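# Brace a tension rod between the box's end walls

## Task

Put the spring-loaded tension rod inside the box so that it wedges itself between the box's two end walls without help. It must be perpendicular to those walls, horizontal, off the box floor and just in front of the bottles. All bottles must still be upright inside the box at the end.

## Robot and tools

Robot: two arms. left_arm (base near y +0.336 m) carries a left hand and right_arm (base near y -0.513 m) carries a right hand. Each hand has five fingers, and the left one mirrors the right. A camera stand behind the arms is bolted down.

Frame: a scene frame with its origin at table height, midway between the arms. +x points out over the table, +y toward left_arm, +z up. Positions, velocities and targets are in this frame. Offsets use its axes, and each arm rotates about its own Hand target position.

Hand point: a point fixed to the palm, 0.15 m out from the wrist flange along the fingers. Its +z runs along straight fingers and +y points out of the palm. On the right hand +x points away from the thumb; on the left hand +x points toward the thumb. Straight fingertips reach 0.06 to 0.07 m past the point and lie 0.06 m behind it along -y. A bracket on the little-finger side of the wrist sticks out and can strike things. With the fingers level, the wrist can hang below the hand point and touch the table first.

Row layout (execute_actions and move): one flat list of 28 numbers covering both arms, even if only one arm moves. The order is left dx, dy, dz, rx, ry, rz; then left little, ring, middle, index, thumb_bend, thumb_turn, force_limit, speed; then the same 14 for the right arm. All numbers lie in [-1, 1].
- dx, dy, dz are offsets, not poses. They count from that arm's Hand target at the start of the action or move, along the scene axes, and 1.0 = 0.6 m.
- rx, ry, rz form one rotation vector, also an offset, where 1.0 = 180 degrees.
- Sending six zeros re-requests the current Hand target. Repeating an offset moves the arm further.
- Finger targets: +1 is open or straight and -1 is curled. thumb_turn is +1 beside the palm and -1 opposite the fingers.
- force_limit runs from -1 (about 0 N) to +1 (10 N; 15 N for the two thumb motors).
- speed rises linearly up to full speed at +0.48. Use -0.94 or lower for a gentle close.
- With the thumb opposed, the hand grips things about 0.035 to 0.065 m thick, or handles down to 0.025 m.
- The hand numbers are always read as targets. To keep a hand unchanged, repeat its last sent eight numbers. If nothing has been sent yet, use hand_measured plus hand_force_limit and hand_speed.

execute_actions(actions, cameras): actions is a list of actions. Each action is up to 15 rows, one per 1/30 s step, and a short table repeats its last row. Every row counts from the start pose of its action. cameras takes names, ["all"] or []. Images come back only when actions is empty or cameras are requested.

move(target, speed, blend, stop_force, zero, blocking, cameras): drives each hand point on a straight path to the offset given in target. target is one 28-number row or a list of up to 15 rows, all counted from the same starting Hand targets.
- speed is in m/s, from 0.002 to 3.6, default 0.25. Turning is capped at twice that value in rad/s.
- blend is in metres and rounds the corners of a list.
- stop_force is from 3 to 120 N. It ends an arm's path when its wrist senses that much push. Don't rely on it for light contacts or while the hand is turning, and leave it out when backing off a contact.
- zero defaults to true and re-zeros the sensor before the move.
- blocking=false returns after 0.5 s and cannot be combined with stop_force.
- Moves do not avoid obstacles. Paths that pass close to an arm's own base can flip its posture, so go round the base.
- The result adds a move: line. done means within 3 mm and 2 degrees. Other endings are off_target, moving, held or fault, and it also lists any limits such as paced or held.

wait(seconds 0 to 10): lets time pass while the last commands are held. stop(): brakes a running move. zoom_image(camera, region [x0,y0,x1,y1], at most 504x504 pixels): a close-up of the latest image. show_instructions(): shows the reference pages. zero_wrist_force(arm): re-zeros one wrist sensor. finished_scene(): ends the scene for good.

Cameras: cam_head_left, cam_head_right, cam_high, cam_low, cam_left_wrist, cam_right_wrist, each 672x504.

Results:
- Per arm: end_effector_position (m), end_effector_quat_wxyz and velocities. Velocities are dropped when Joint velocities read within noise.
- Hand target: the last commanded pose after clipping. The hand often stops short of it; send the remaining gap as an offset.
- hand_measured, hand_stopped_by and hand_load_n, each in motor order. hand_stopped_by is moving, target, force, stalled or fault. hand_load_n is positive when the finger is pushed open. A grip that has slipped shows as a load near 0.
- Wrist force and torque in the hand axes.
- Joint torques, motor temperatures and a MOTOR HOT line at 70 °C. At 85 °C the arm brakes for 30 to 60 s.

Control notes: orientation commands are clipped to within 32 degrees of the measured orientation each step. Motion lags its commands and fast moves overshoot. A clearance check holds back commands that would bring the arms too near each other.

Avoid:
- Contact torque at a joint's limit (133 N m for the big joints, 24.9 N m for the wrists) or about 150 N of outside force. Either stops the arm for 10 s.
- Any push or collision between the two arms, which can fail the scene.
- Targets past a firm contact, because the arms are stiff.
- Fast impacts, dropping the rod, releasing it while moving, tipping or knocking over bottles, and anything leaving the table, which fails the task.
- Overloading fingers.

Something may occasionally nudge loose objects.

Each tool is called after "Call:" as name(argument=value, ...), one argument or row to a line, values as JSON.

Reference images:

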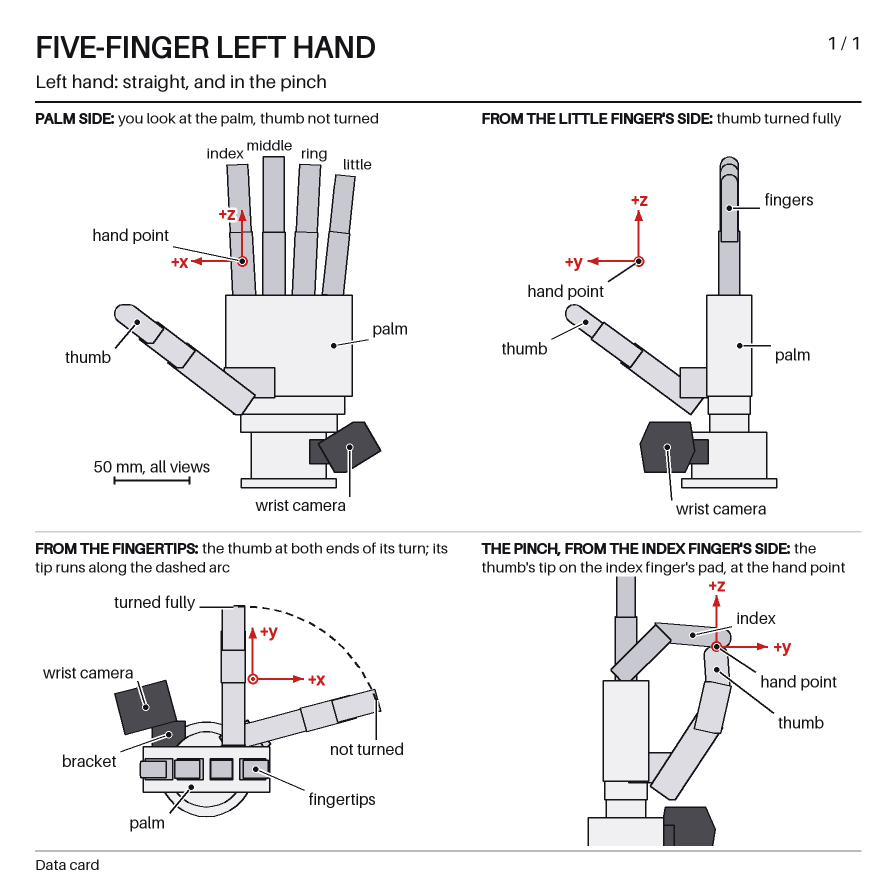

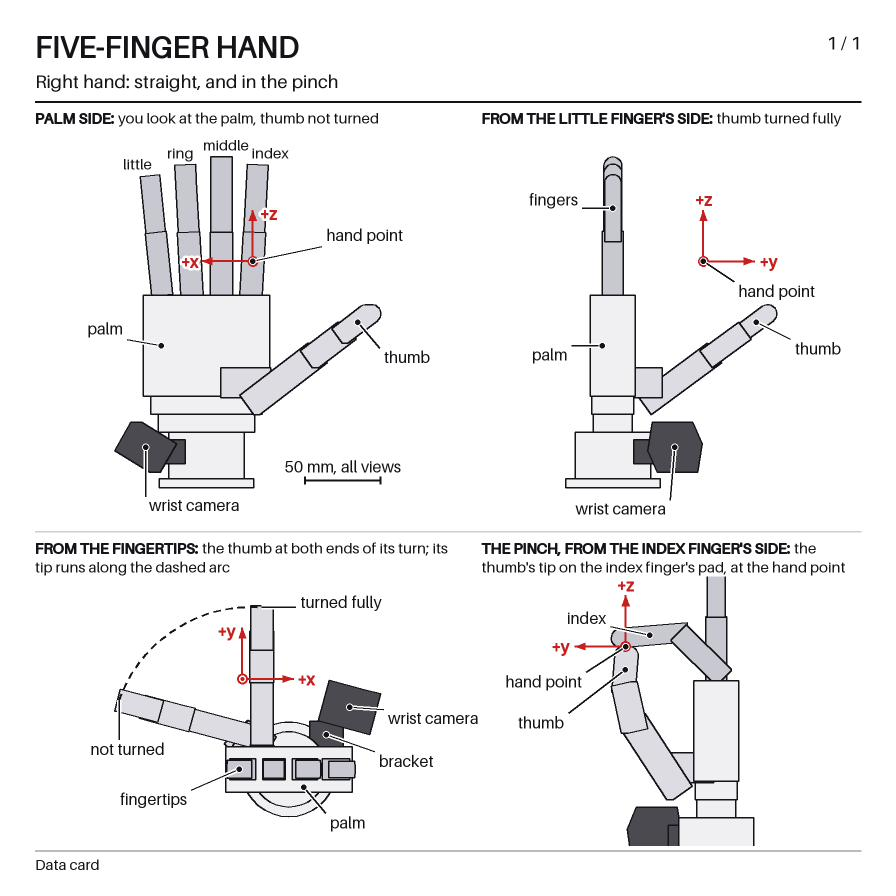

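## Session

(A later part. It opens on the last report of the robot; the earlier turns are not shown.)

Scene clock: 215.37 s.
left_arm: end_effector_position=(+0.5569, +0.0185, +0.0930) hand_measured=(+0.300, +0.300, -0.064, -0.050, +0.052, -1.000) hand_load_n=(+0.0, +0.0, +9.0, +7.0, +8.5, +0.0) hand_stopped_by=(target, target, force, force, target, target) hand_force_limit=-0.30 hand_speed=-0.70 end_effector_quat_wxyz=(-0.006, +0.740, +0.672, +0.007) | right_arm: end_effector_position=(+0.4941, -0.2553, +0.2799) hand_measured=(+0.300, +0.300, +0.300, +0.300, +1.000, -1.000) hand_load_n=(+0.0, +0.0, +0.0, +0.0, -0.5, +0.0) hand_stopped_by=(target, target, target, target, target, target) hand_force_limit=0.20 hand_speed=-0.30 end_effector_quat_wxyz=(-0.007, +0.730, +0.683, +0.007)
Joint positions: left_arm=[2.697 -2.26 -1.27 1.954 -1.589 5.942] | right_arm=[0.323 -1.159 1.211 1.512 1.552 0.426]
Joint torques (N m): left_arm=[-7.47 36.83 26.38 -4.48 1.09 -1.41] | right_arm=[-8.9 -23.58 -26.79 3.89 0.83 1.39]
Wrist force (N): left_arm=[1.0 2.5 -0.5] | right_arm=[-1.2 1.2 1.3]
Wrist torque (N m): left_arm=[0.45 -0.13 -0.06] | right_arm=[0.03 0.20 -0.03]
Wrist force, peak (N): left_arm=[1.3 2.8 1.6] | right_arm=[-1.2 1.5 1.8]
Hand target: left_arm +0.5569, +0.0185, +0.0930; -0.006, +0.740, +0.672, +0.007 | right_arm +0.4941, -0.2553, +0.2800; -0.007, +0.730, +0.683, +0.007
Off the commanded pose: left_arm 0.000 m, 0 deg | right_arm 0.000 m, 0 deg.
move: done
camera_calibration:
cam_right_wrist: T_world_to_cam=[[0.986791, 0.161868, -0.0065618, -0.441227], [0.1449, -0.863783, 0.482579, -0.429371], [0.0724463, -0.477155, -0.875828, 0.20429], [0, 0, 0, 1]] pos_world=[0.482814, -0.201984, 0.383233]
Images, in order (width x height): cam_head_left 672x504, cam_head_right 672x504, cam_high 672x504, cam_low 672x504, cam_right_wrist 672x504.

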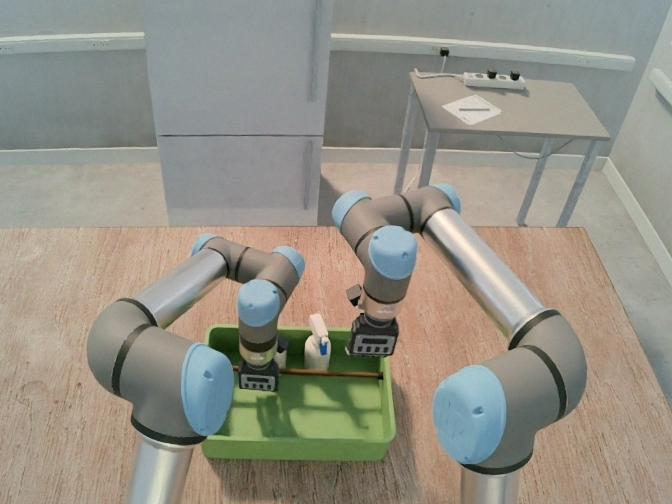

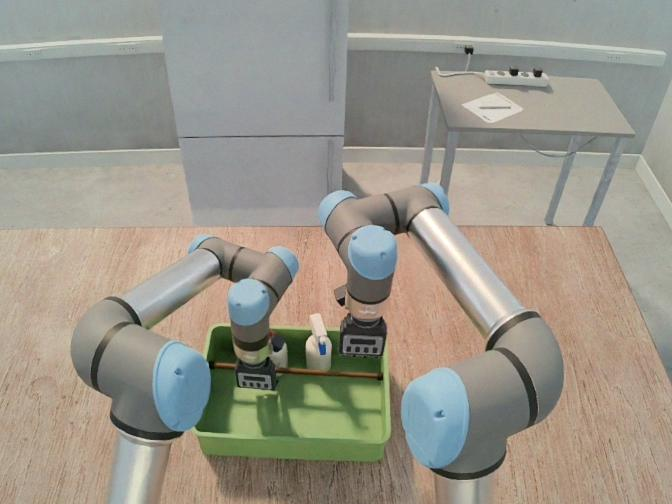

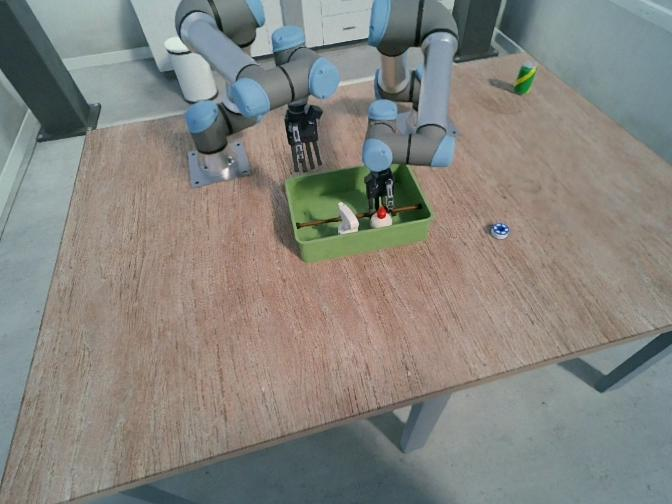

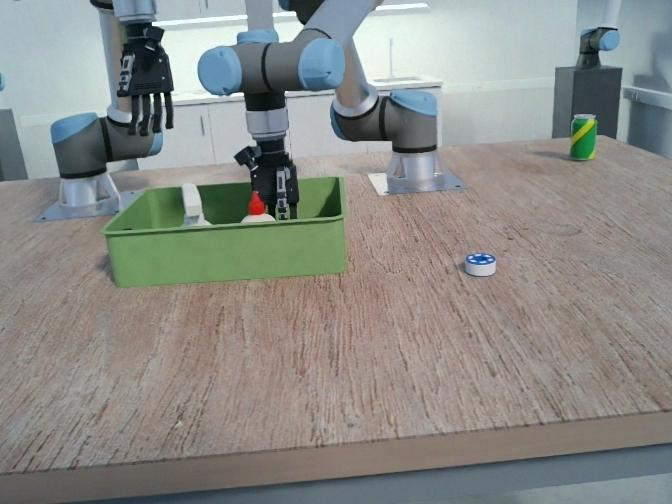

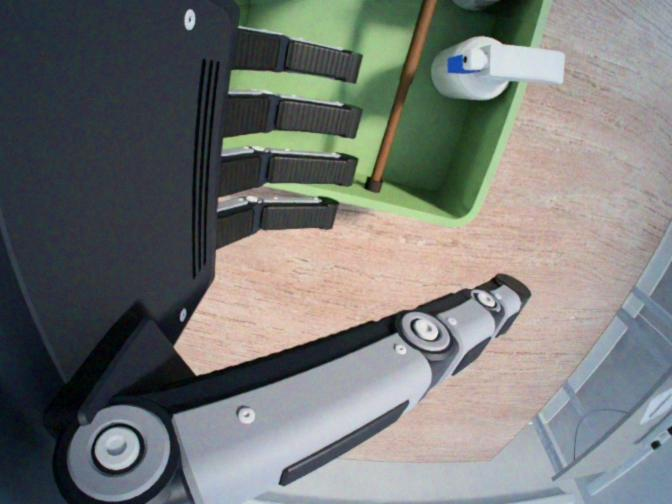

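Call:
move(
  target=[0,0,0,0,0,0, 0.3,0.3,0.1,0.1,0.4,-1,-0.3,-0.7, 0,0,0,0,0,0, 0.3,0.3,0.3,0.3,1,-1,0.2,-0.3],
  cameras=["cam_left_wrist"],
)

Call:
move(
  target=[0,0,0,0,0,0, 0.3,0.3,0.3,0.3,1,-1,-0.3,-0.3, 0,0,0,0,0,0, 0.3,0.3,0.3,0.3,1,-1,0.2,-0.3],
  cameras=["cam_left_wrist"],
)

Scene clock: 216.97 s.
left_arm: end_effector_position=(+0.5569, +0.0184, +0.0930) hand_measured=(+0.300, +0.300, +0.100, +0.100, +0.400, -1.000) hand_load_n=(+0.0, +0.0, +0.0, +0.0, +0.0, +0.0) hand_stopped_by=(target, target, target, target, target, target) hand_force_limit=-0.30 hand_speed=-0.70 end_effector_quat_wxyz=(-0.006, +0.740, +0.672, +0.007) | right_arm: end_effector_position=(+0.4941, -0.2553, +0.2800) hand_measured=(+0.300, +0.300, +0.300, +0.300, +1.000, -1.000) hand_load_n=(+0.0, +0.0, +0.0, +0.0, -0.5, +0.0) hand_stopped_by=(target, target, target, target, target, target) hand_force_limit=0.20 hand_speed=-0.30 end_effector_quat_wxyz=(-0.007, +0.730, +0.683, +0.007)
Joint positions: left_arm=[2.697 -2.26 -1.27 1.954 -1.589 5.942] | right_arm=[0.323 -1.159 1.211 1.512 1.552 0.426]
Joint torques (N m): left_arm=[-3.95 37.34 11.6 -1.08 0.9 -1.58] | right_arm=[-8.55 -25.25 -26.26 3.9 1.49 1.45]
Wrist force (N): left_arm=[0.6 2.6 -1.3] | right_arm=[-1.3 1.4 1.5]
Wrist torque (N m): left_arm=[0.49 -0.11 -0.02] | right_arm=[0.06 0.20 -0.03]
Wrist force, peak (N): left_arm=[0.7 3.6 -4.6] | right_arm=[-1.3 1.4 1.9]
Hand target: left_arm +0.5569, +0.0185, +0.0930; -0.006, +0.740, +0.672, +0.007 | right_arm +0.4941, -0.2553, +0.2800; -0.007, +0.730, +0.683, +0.007
Off the commanded pose: left_arm 0.000 m, 0 deg | right_arm 0.000 m, 0 deg.
move: done
camera_calibration:
cam_left_wrist: T_world_to_cam=[[-0.953394, 0.301376, 0.0145586, 0.520638], [0.263607, 0.808496, 0.526162, -0.215462], [0.146802, 0.505477, -0.85026, 0.101248], [0, 0, 0, 1]] pos_world=[0.538307, -0.0338864, 0.191875]
Images, in order (width x height): cam_left_wrist 672x504.

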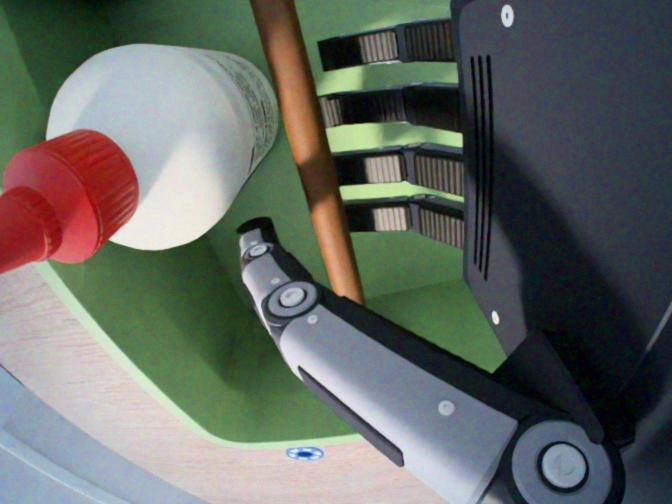

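Scene clock: 217.87 s.
left_arm: end_effector_position=(+0.5569, +0.0184, +0.0930) hand_measured=(+0.300, +0.300, +0.300, +0.300, +1.000, -1.000) hand_load_n=(+0.0, +0.0, +0.0, +0.0, +0.0, +0.0) hand_stopped_by=(target, target, target, target, target, target) hand_force_limit=-0.30 hand_speed=-0.30 end_effector_quat_wxyz=(-0.006, +0.740, +0.672, +0.007) | right_arm: end_effector_position=(+0.4941, -0.2553, +0.2800) hand_measured=(+0.300, +0.300, +0.300, +0.300, +1.000, -1.000) hand_load_n=(+0.0, +0.0, +0.0, +0.5, +0.0, +0.0) hand_stopped_by=(target, target, target, target, target, target) hand_force_limit=0.20 hand_speed=-0.30 end_effector_quat_wxyz=(-0.007, +0.730, +0.683, +0.007)
Joint positions: left_arm=[2.697 -2.26 -1.27 1.954 -1.589 5.942] | right_arm=[0.323 -1.159 1.211 1.512 1.552 0.426]
Joint torques (N m): left_arm=[-1.26 37.78 12.59 -1.13 0.91 -1.35] | right_arm=[-9.61 -23.55 -26.22 3.67 1.28 1.51]
Wrist force (N): left_arm=[0.6 2.3 -1.4] | right_arm=[-1.2 1.2 1.5]
Wrist torque (N m): left_arm=[0.46 -0.11 -0.01] | right_arm=[0.02 0.19 -0.03]
Wrist force, peak (N): left_arm=[0.5 2.7 -1.6] | right_arm=[-1.3 1.1 1.8]
Hand target: left_arm +0.5569, +0.0185, +0.0930; -0.006, +0.740, +0.672, +0.007 | right_arm +0.4941, -0.2553, +0.2800; -0.007, +0.730, +0.683, +0.007
Off the commanded pose: left_arm 0.000 m, 0 deg | right_arm 0.000 m, 0 deg.
move: done
camera_calibration:
cam_left_wrist: T_world_to_cam=[[-0.953394, 0.301376, 0.0145586, 0.520638], [0.263607, 0.808496, 0.526162, -0.215462], [0.146802, 0.505477, -0.85026, 0.101248], [0, 0, 0, 1]] pos_world=[0.538307, -0.0338864, 0.191875]
Images, in order (width x height): cam_left_wrist 672x504.

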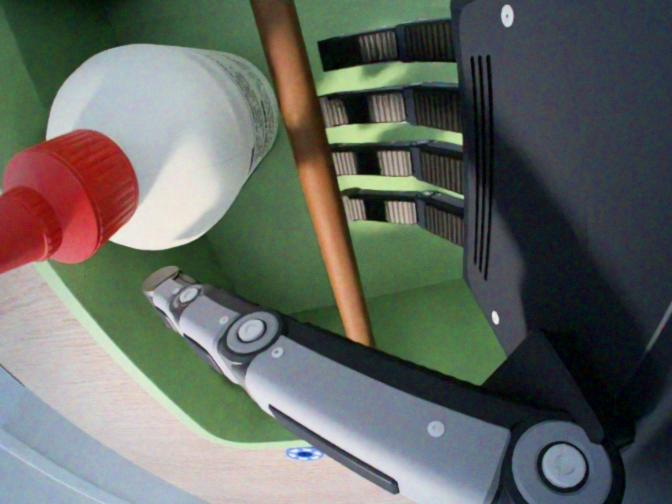

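Call:
move(
  target=[
    [-0.06,0,0,0,0,0, 0.3,0.3,0.3,0.3,1,-1,-0.3,-0.3, 0,0,0,0,0,0, 0.3,0.3,0.3,0.3,1,-1,0.2,-0.3],
    [-0.06,0,0.3,0,0,0, 0.3,0.3,0.3,0.3,1,-1,-0.3,-0.3, 0,0,0,0,0,0, 0.3,0.3,0.3,0.3,1,-1,0.2,-0.3],
  ],
  speed=[0.04,0.12],
)

Call:
move(
  target=[-0.3,0.35,0.1,0,0,0, 0.3,0.3,0.3,0.3,1,-1,-0.3,-0.3, -0.3,-0.35,0.1,0,0,0, 0.3,0.3,0.3,0.3,1,-1,0.2,-0.3],
  speed=0.25,
  cameras=["all"],
)

Call:
zoom_image(
  camera="cam_head_right",
  region=[180, 300, 420, 480],
)

Call:
zoom_image(
  camera="cam_high",
  region=[270, 150, 450, 270],
)

Call:
zoom_image(
  camera="cam_low",
  region=[80, 130, 400, 300],
)

Scene clock: 223.13 s.
left_arm: end_effector_position=(+0.5209, +0.0185, +0.2729) hand_measured=(+0.300, +0.300, +0.300, +0.300, +1.000, -1.000) hand_load_n=(+0.0, +0.0, +0.0, +0.0, +0.0, +0.0) hand_stopped_by=(target, target, target, target, target, target) hand_force_limit=-0.30 hand_speed=-0.30 end_effector_quat_wxyz=(-0.006, +0.740, +0.672, +0.007) | right_arm: end_effector_position=(+0.4941, -0.2553, +0.2800) hand_measured=(+0.300, +0.300, +0.300, +0.300, +1.000, -1.000) hand_load_n=(+0.0, +0.0, +0.0, +0.0, +0.0, +0.0) hand_stopped_by=(target, target, target, target, target, target) hand_force_limit=0.20 hand_speed=-0.30 end_effector_quat_wxyz=(-0.007, +0.730, +0.683, +0.007)
Joint positions: left_arm=[2.667 -2.095 -1.068 1.587 -1.589 5.911] | right_arm=[0.323 -1.159 1.211 1.512 1.552 0.426]
Joint torques (N m): left_arm=[-5.32 31.68 27.31 -4.68 -1.27 -1.39] | right_arm=[-5.36 -24.07 -26.43 3.8 1.27 1.46]
Wrist force (N): left_arm=[0.7 2.4 -1.4] | right_arm=[-1.1 1.2 1.3]
Wrist torque (N m): left_arm=[0.49 -0.12 -0.01] | right_arm=[0.04 0.19 -0.03]
Wrist force, peak (N): left_arm=[0.6 2.9 -1.5] | right_arm=[-1.5 1.5 1.8]
Hand target: left_arm +0.5209, +0.0185, +0.2730; -0.006, +0.740, +0.672, +0.007 | right_arm +0.4941, -0.2553, +0.2800; -0.007, +0.730, +0.683, +0.007
Off the commanded pose: left_arm 0.000 m, 0 deg | right_arm 0.000 m, 0 deg.
move: done

Scene clock: 225.33 s.
left_arm: end_effector_position=(+0.3409, +0.2275, +0.3330) hand_measured=(+0.300, +0.300, +0.300, +0.300, +1.000, -1.000) hand_load_n=(+0.0, +0.0, +0.0, +0.0, +0.0, +0.0) hand_stopped_by=(target, target, target, target, target, target) hand_force_limit=-0.30 hand_speed=-0.30 end_effector_quat_wxyz=(-0.016, +0.729, +0.684, +0.018) | right_arm: end_effector_position=(+0.3141, -0.4653, +0.3400) hand_measured=(+0.300, +0.300, +0.300, +0.300, +1.000, -1.000) hand_load_n=(+0.0, +0.0, +0.0, +0.0, +0.0, +0.0) hand_stopped_by=(target, target, target, target, target, target) hand_force_limit=0.20 hand_speed=-0.30 end_effector_quat_wxyz=(-0.007, +0.730, +0.683, +0.007)
Joint positions: left_arm=[3.071 -1.4 -1.741 1.571 -1.619 6.283] | right_arm=[-0.328 -1.85 1.801 1.626 1.552 -0.224]
Joint torques (N m): left_arm=[6.69 17.12 12.14 -4.3 -2.56 1.94] | right_arm=[-10.29 -12.73 -11.92 3.72 -1.38 -1.41]
Wrist force (N): left_arm=[0.5 2.3 -1.6] | right_arm=[-1.4 1.1 1.2]
Wrist torque (N m): left_arm=[0.47 -0.09 -0.10] | right_arm=[0.04 0.22 0.05]
Wrist force, peak (N): left_arm=[0.4 3.1 -1.6] | right_arm=[-0.7 1.8 1.8]
Hand target: left_arm +0.3409, +0.2285, +0.3330; -0.006, +0.740, +0.672, +0.007 | right_arm +0.3141, -0.4653, +0.3400; -0.007, +0.730, +0.683, +0.007
Off the commanded pose: left_arm 0.001 m, 2 deg | right_arm 0.000 m, 0 deg.
joint sent to its limit (left arm) — joint 6 (wrist 3), upper limit. The joint targets are off in orientation, not in position.
move: done
camera_calibration:
cam_left_wrist: T_world_to_cam=[[-0.962778, 0.269481, 0.0209549, 0.256464], [0.236218, 0.801184, 0.549823, -0.450783], [0.131378, 0.534308, -0.835018, 0.224956], [0, 0, 0, 1]] pos_world=[0.323846, 0.171852, 0.430319]
cam_right_wrist: T_world_to_cam=[[0.986805, 0.161774, -0.00677246, -0.229184], [0.144904, -0.863689, 0.482747, -0.613636], [0.0722468, -0.477358, -0.875734, 0.169748], [0, 0, 0, 1]] pos_world=[0.302814, -0.411884, 0.443333]

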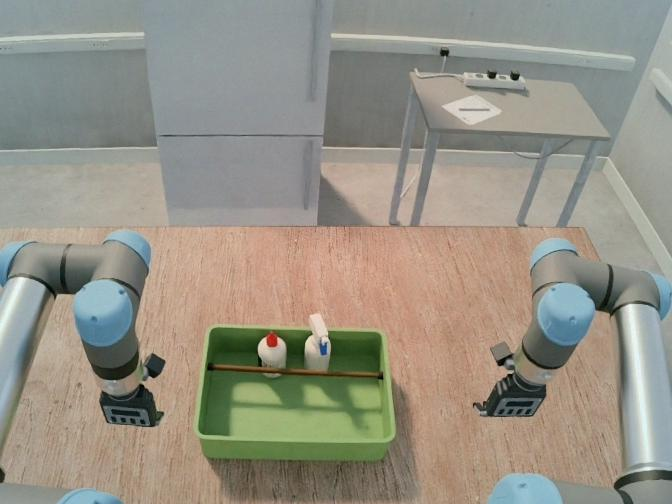

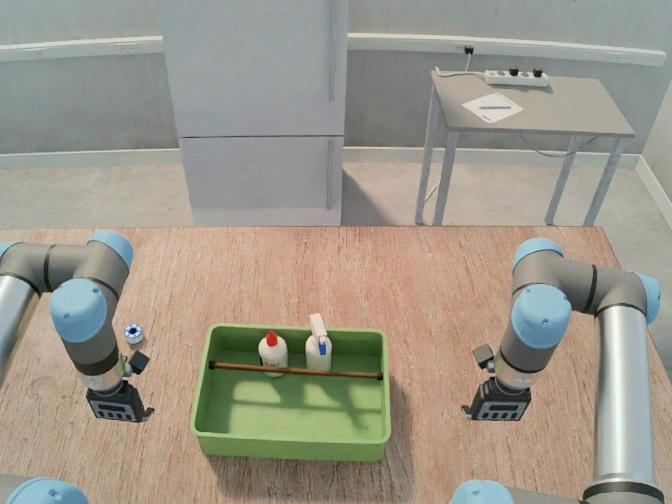

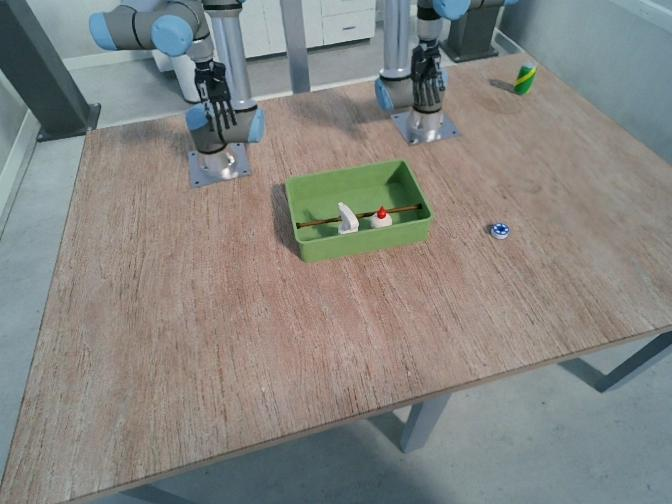

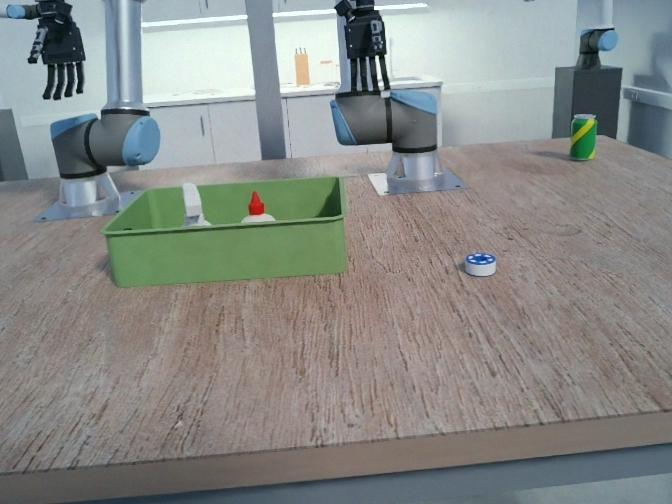

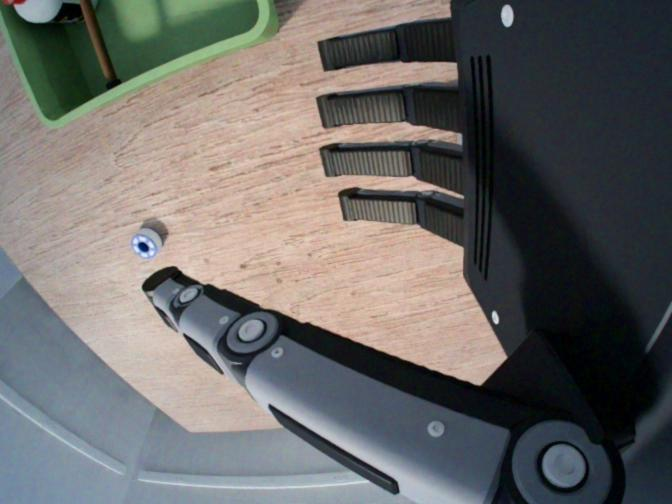

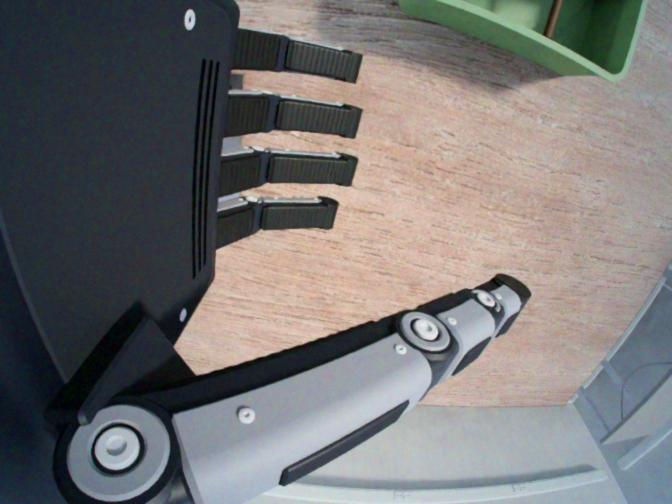

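Scaled by 2.100 from the camera's 672x504 image, which has a finer 960x720 frame.

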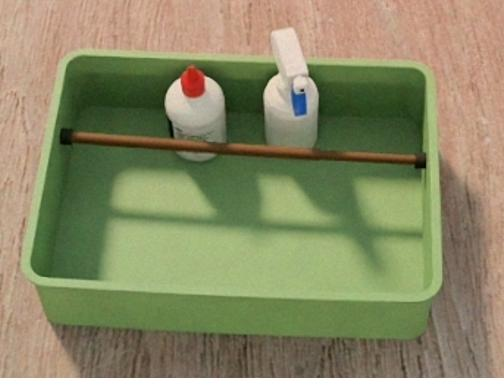

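Scaled by 2.800 from the camera's 672x504 image, which has a finer 960x720 frame.

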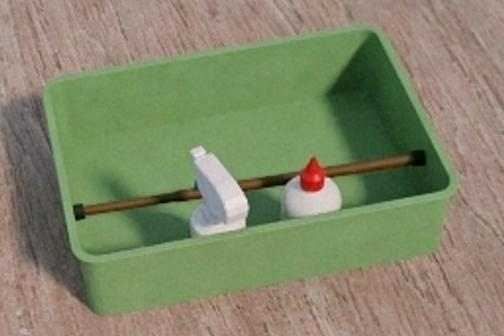

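Scaled by 1.575 from the camera's 672x504 image, which has a finer 960x720 frame.

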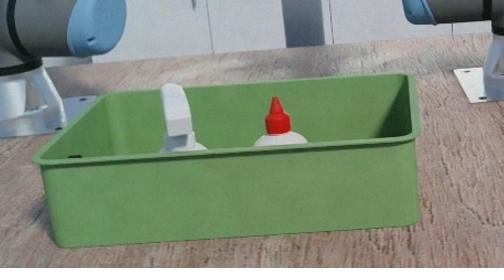

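Call:
zoom_image(
  camera="cam_head_right",
  region=[180, 310, 300, 400],
)

Call:
zoom_image(
  camera="cam_head_right",
  region=[290, 310, 410, 400],
)

Call:
zoom_image(
  camera="cam_head_right",
  region=[180, 390, 300, 480],
)

Call:
zoom_image(
  camera="cam_head_right",
  region=[290, 390, 410, 480],
)

Call:
zoom_image(
  camera="cam_high",
  region=[280, 150, 360, 270],
)

Call:
zoom_image(
  camera="cam_high",
  region=[360, 150, 440, 270],
)

Scaled by 4.200 from the camera's 672x504 image, which has a finer 960x720 frame.

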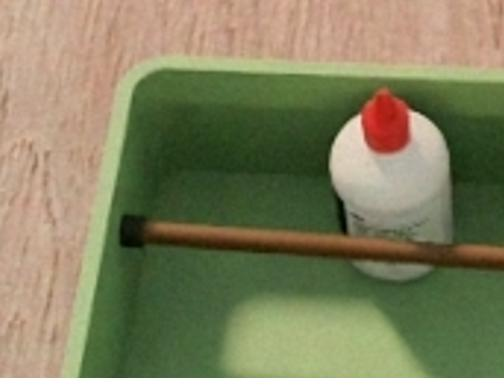

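Scaled by 4.200 from the camera's 672x504 image, which has a finer 960x720 frame.

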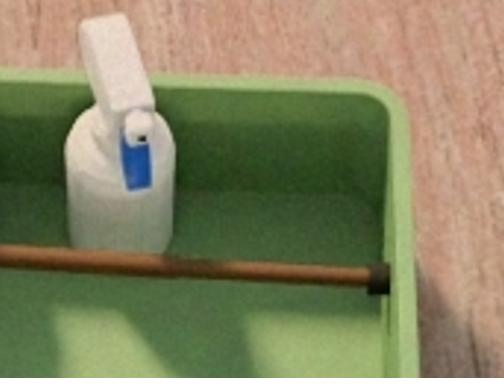

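Scaled by 4.200 from the camera's 672x504 image, which has a finer 960x720 frame.

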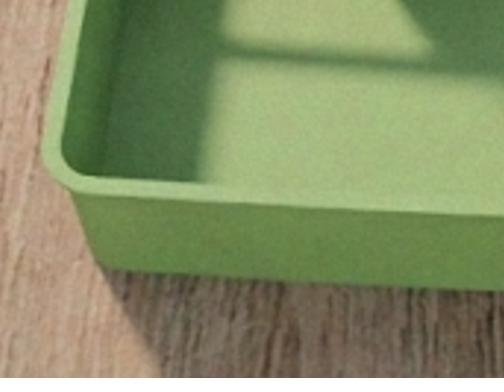

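Scaled by 4.200 from the camera's 672x504 image, which has a finer 960x720 frame.

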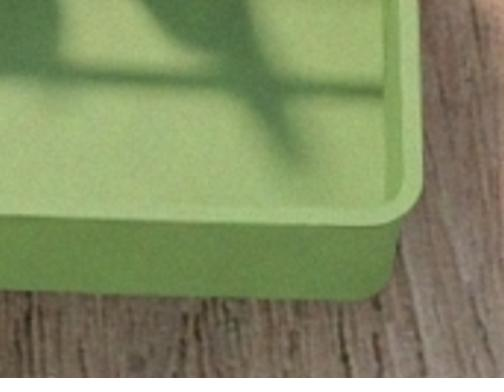

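Scaled by 4.200 from the camera's 672x504 image, which has a finer 960x720 frame.

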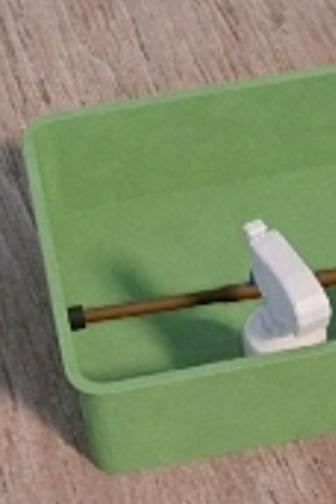

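Scaled by 4.200 from the camera's 672x504 image, which has a finer 960x720 frame.

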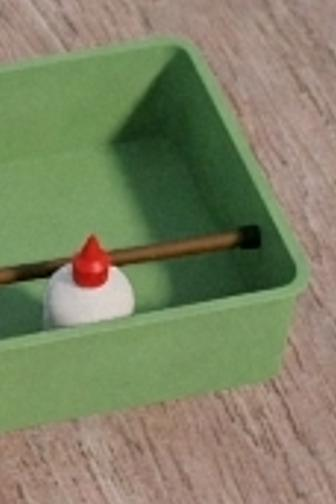

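Call:
move(
  target=[0,0,0,0,0,0, 0.3,0.3,0.3,0.3,1,-1,-0.3,-0.3, 0.3,0.7,0.25,-0.0061,0,0, 1,1,1,1,1,1,0.2,-0.3],
  speed=0.4,
  cameras=["cam_right_wrist","cam_head_left"],
)

Call:
zoom_image(
  camera="cam_right_wrist",
  region=[220, 0, 672, 300],
)

Scene clock: 233.43 s.
left_arm: end_effector_position=(+0.3408, +0.2276, +0.3330) hand_measured=(+0.300, +0.300, +0.300, +0.300, +1.000, -1.000) hand_load_n=(+0.0, +0.0, +0.0, +0.0, -0.5, +0.0) hand_stopped_by=(target, target, target, target, target, target) hand_force_limit=-0.30 hand_speed=-0.30 end_effector_quat_wxyz=(-0.016, +0.729, +0.684, +0.018) | right_arm: end_effector_position=(+0.4933, -0.0464, +0.4887) hand_measured=(+1.000, +1.000, +1.000, +1.000, +1.000, +1.000) hand_load_n=(+0.0, +0.0, +0.0, +0.0, +0.0, +0.0) hand_stopped_by=(target, target, target, target, target, target) hand_force_limit=0.20 hand_speed=-0.30 end_effector_quat_wxyz=(+0.011, +0.656, +0.712, +0.250)
Joint positions: left_arm=[3.071 -1.4 -1.741 1.571 -1.619 6.283] | right_arm=[0.64 -0.807 0.035 1.84 1.521 0.609]
Joint torques (N m): left_arm=[-2.55 8.99 19.33 -4.4 -2.4 1.89] | right_arm=[10.76 -31.69 -21.97 -0.02 1.39 1.45]
Wrist force (N): left_arm=[0.8 2.4 -1.6] | right_arm=[-1.1 1.3 1.2]
Wrist torque (N m): left_arm=[0.47 -0.15 -0.08] | right_arm=[0.04 0.17 0.07]
Wrist force, peak (N): left_arm=[0.8 2.5 -1.6] | right_arm=[-2.2 0.9 1.9]
Hand target: left_arm +0.3409, +0.2285, +0.3330; -0.006, +0.740, +0.672, +0.007 | right_arm +0.4941, -0.0453, +0.4900; +0.000, +0.730, +0.683, +0.000
Off the commanded pose: left_arm 0.001 m, 3 deg | right_arm 0.002 m, 30 deg.
elbow stopped short (right arm): the move would have taken joint 3 (elbow) straighter than the controller allows.
joint sent to its limit (left arm) — joint 6 (wrist 3), upper limit. The joint targets are off in orientation, not in position.
move: off_target (left_arm, right_arm)
camera_calibration:
cam_right_wrist: T_world_to_cam=[[0.876355, 0.230058, 0.423173, -0.625231], [0.131734, -0.959543, 0.248845, -0.233383], [0.463301, -0.162331, -0.871206, 0.306463], [0, 0, 0, 1]] pos_world=[0.436684, -0.0303533, 0.58965]
Images, in order (width x height): cam_head_left 672x504, cam_right_wrist 672x504.

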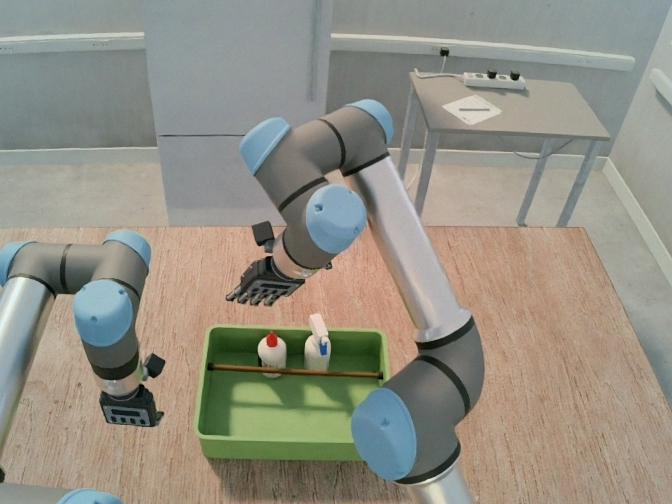

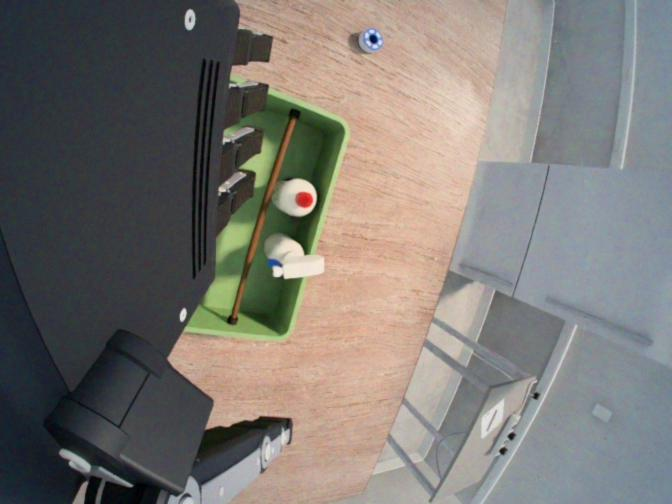

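Scaled by 1.115 from the camera's 672x504 image, which has a finer 960x720 frame.

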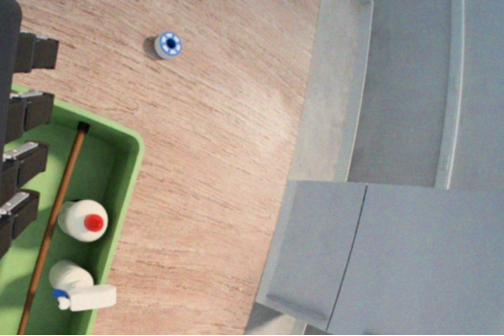

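Call:
zoom_image(
  camera="cam_right_wrist",
  region=[220, 70, 370, 220],
)

Call:
zoom_image(
  camera="cam_right_wrist",
  region=[190, 200, 340, 350],
)

Scaled by 3.360 from the camera's 672x504 image, which has a finer 960x720 frame.

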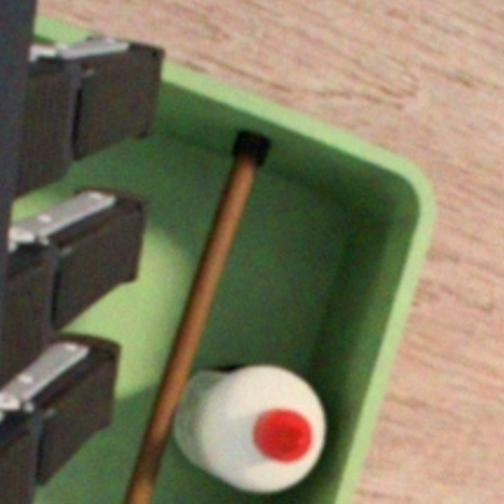

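Scaled by 3.360 from the camera's 672x504 image, which has a finer 960x720 frame.

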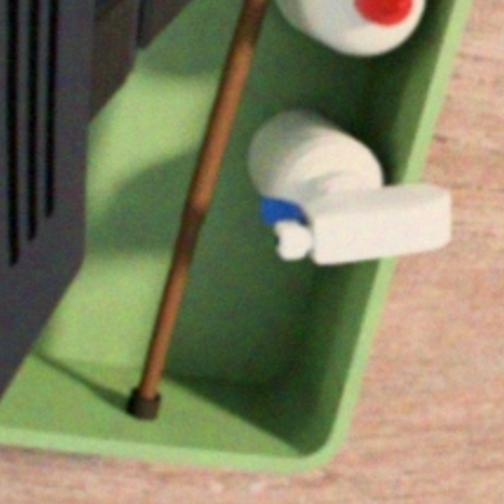

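Call:
finished_scene(
  scene=1,
)

The scene is finished: the task was done.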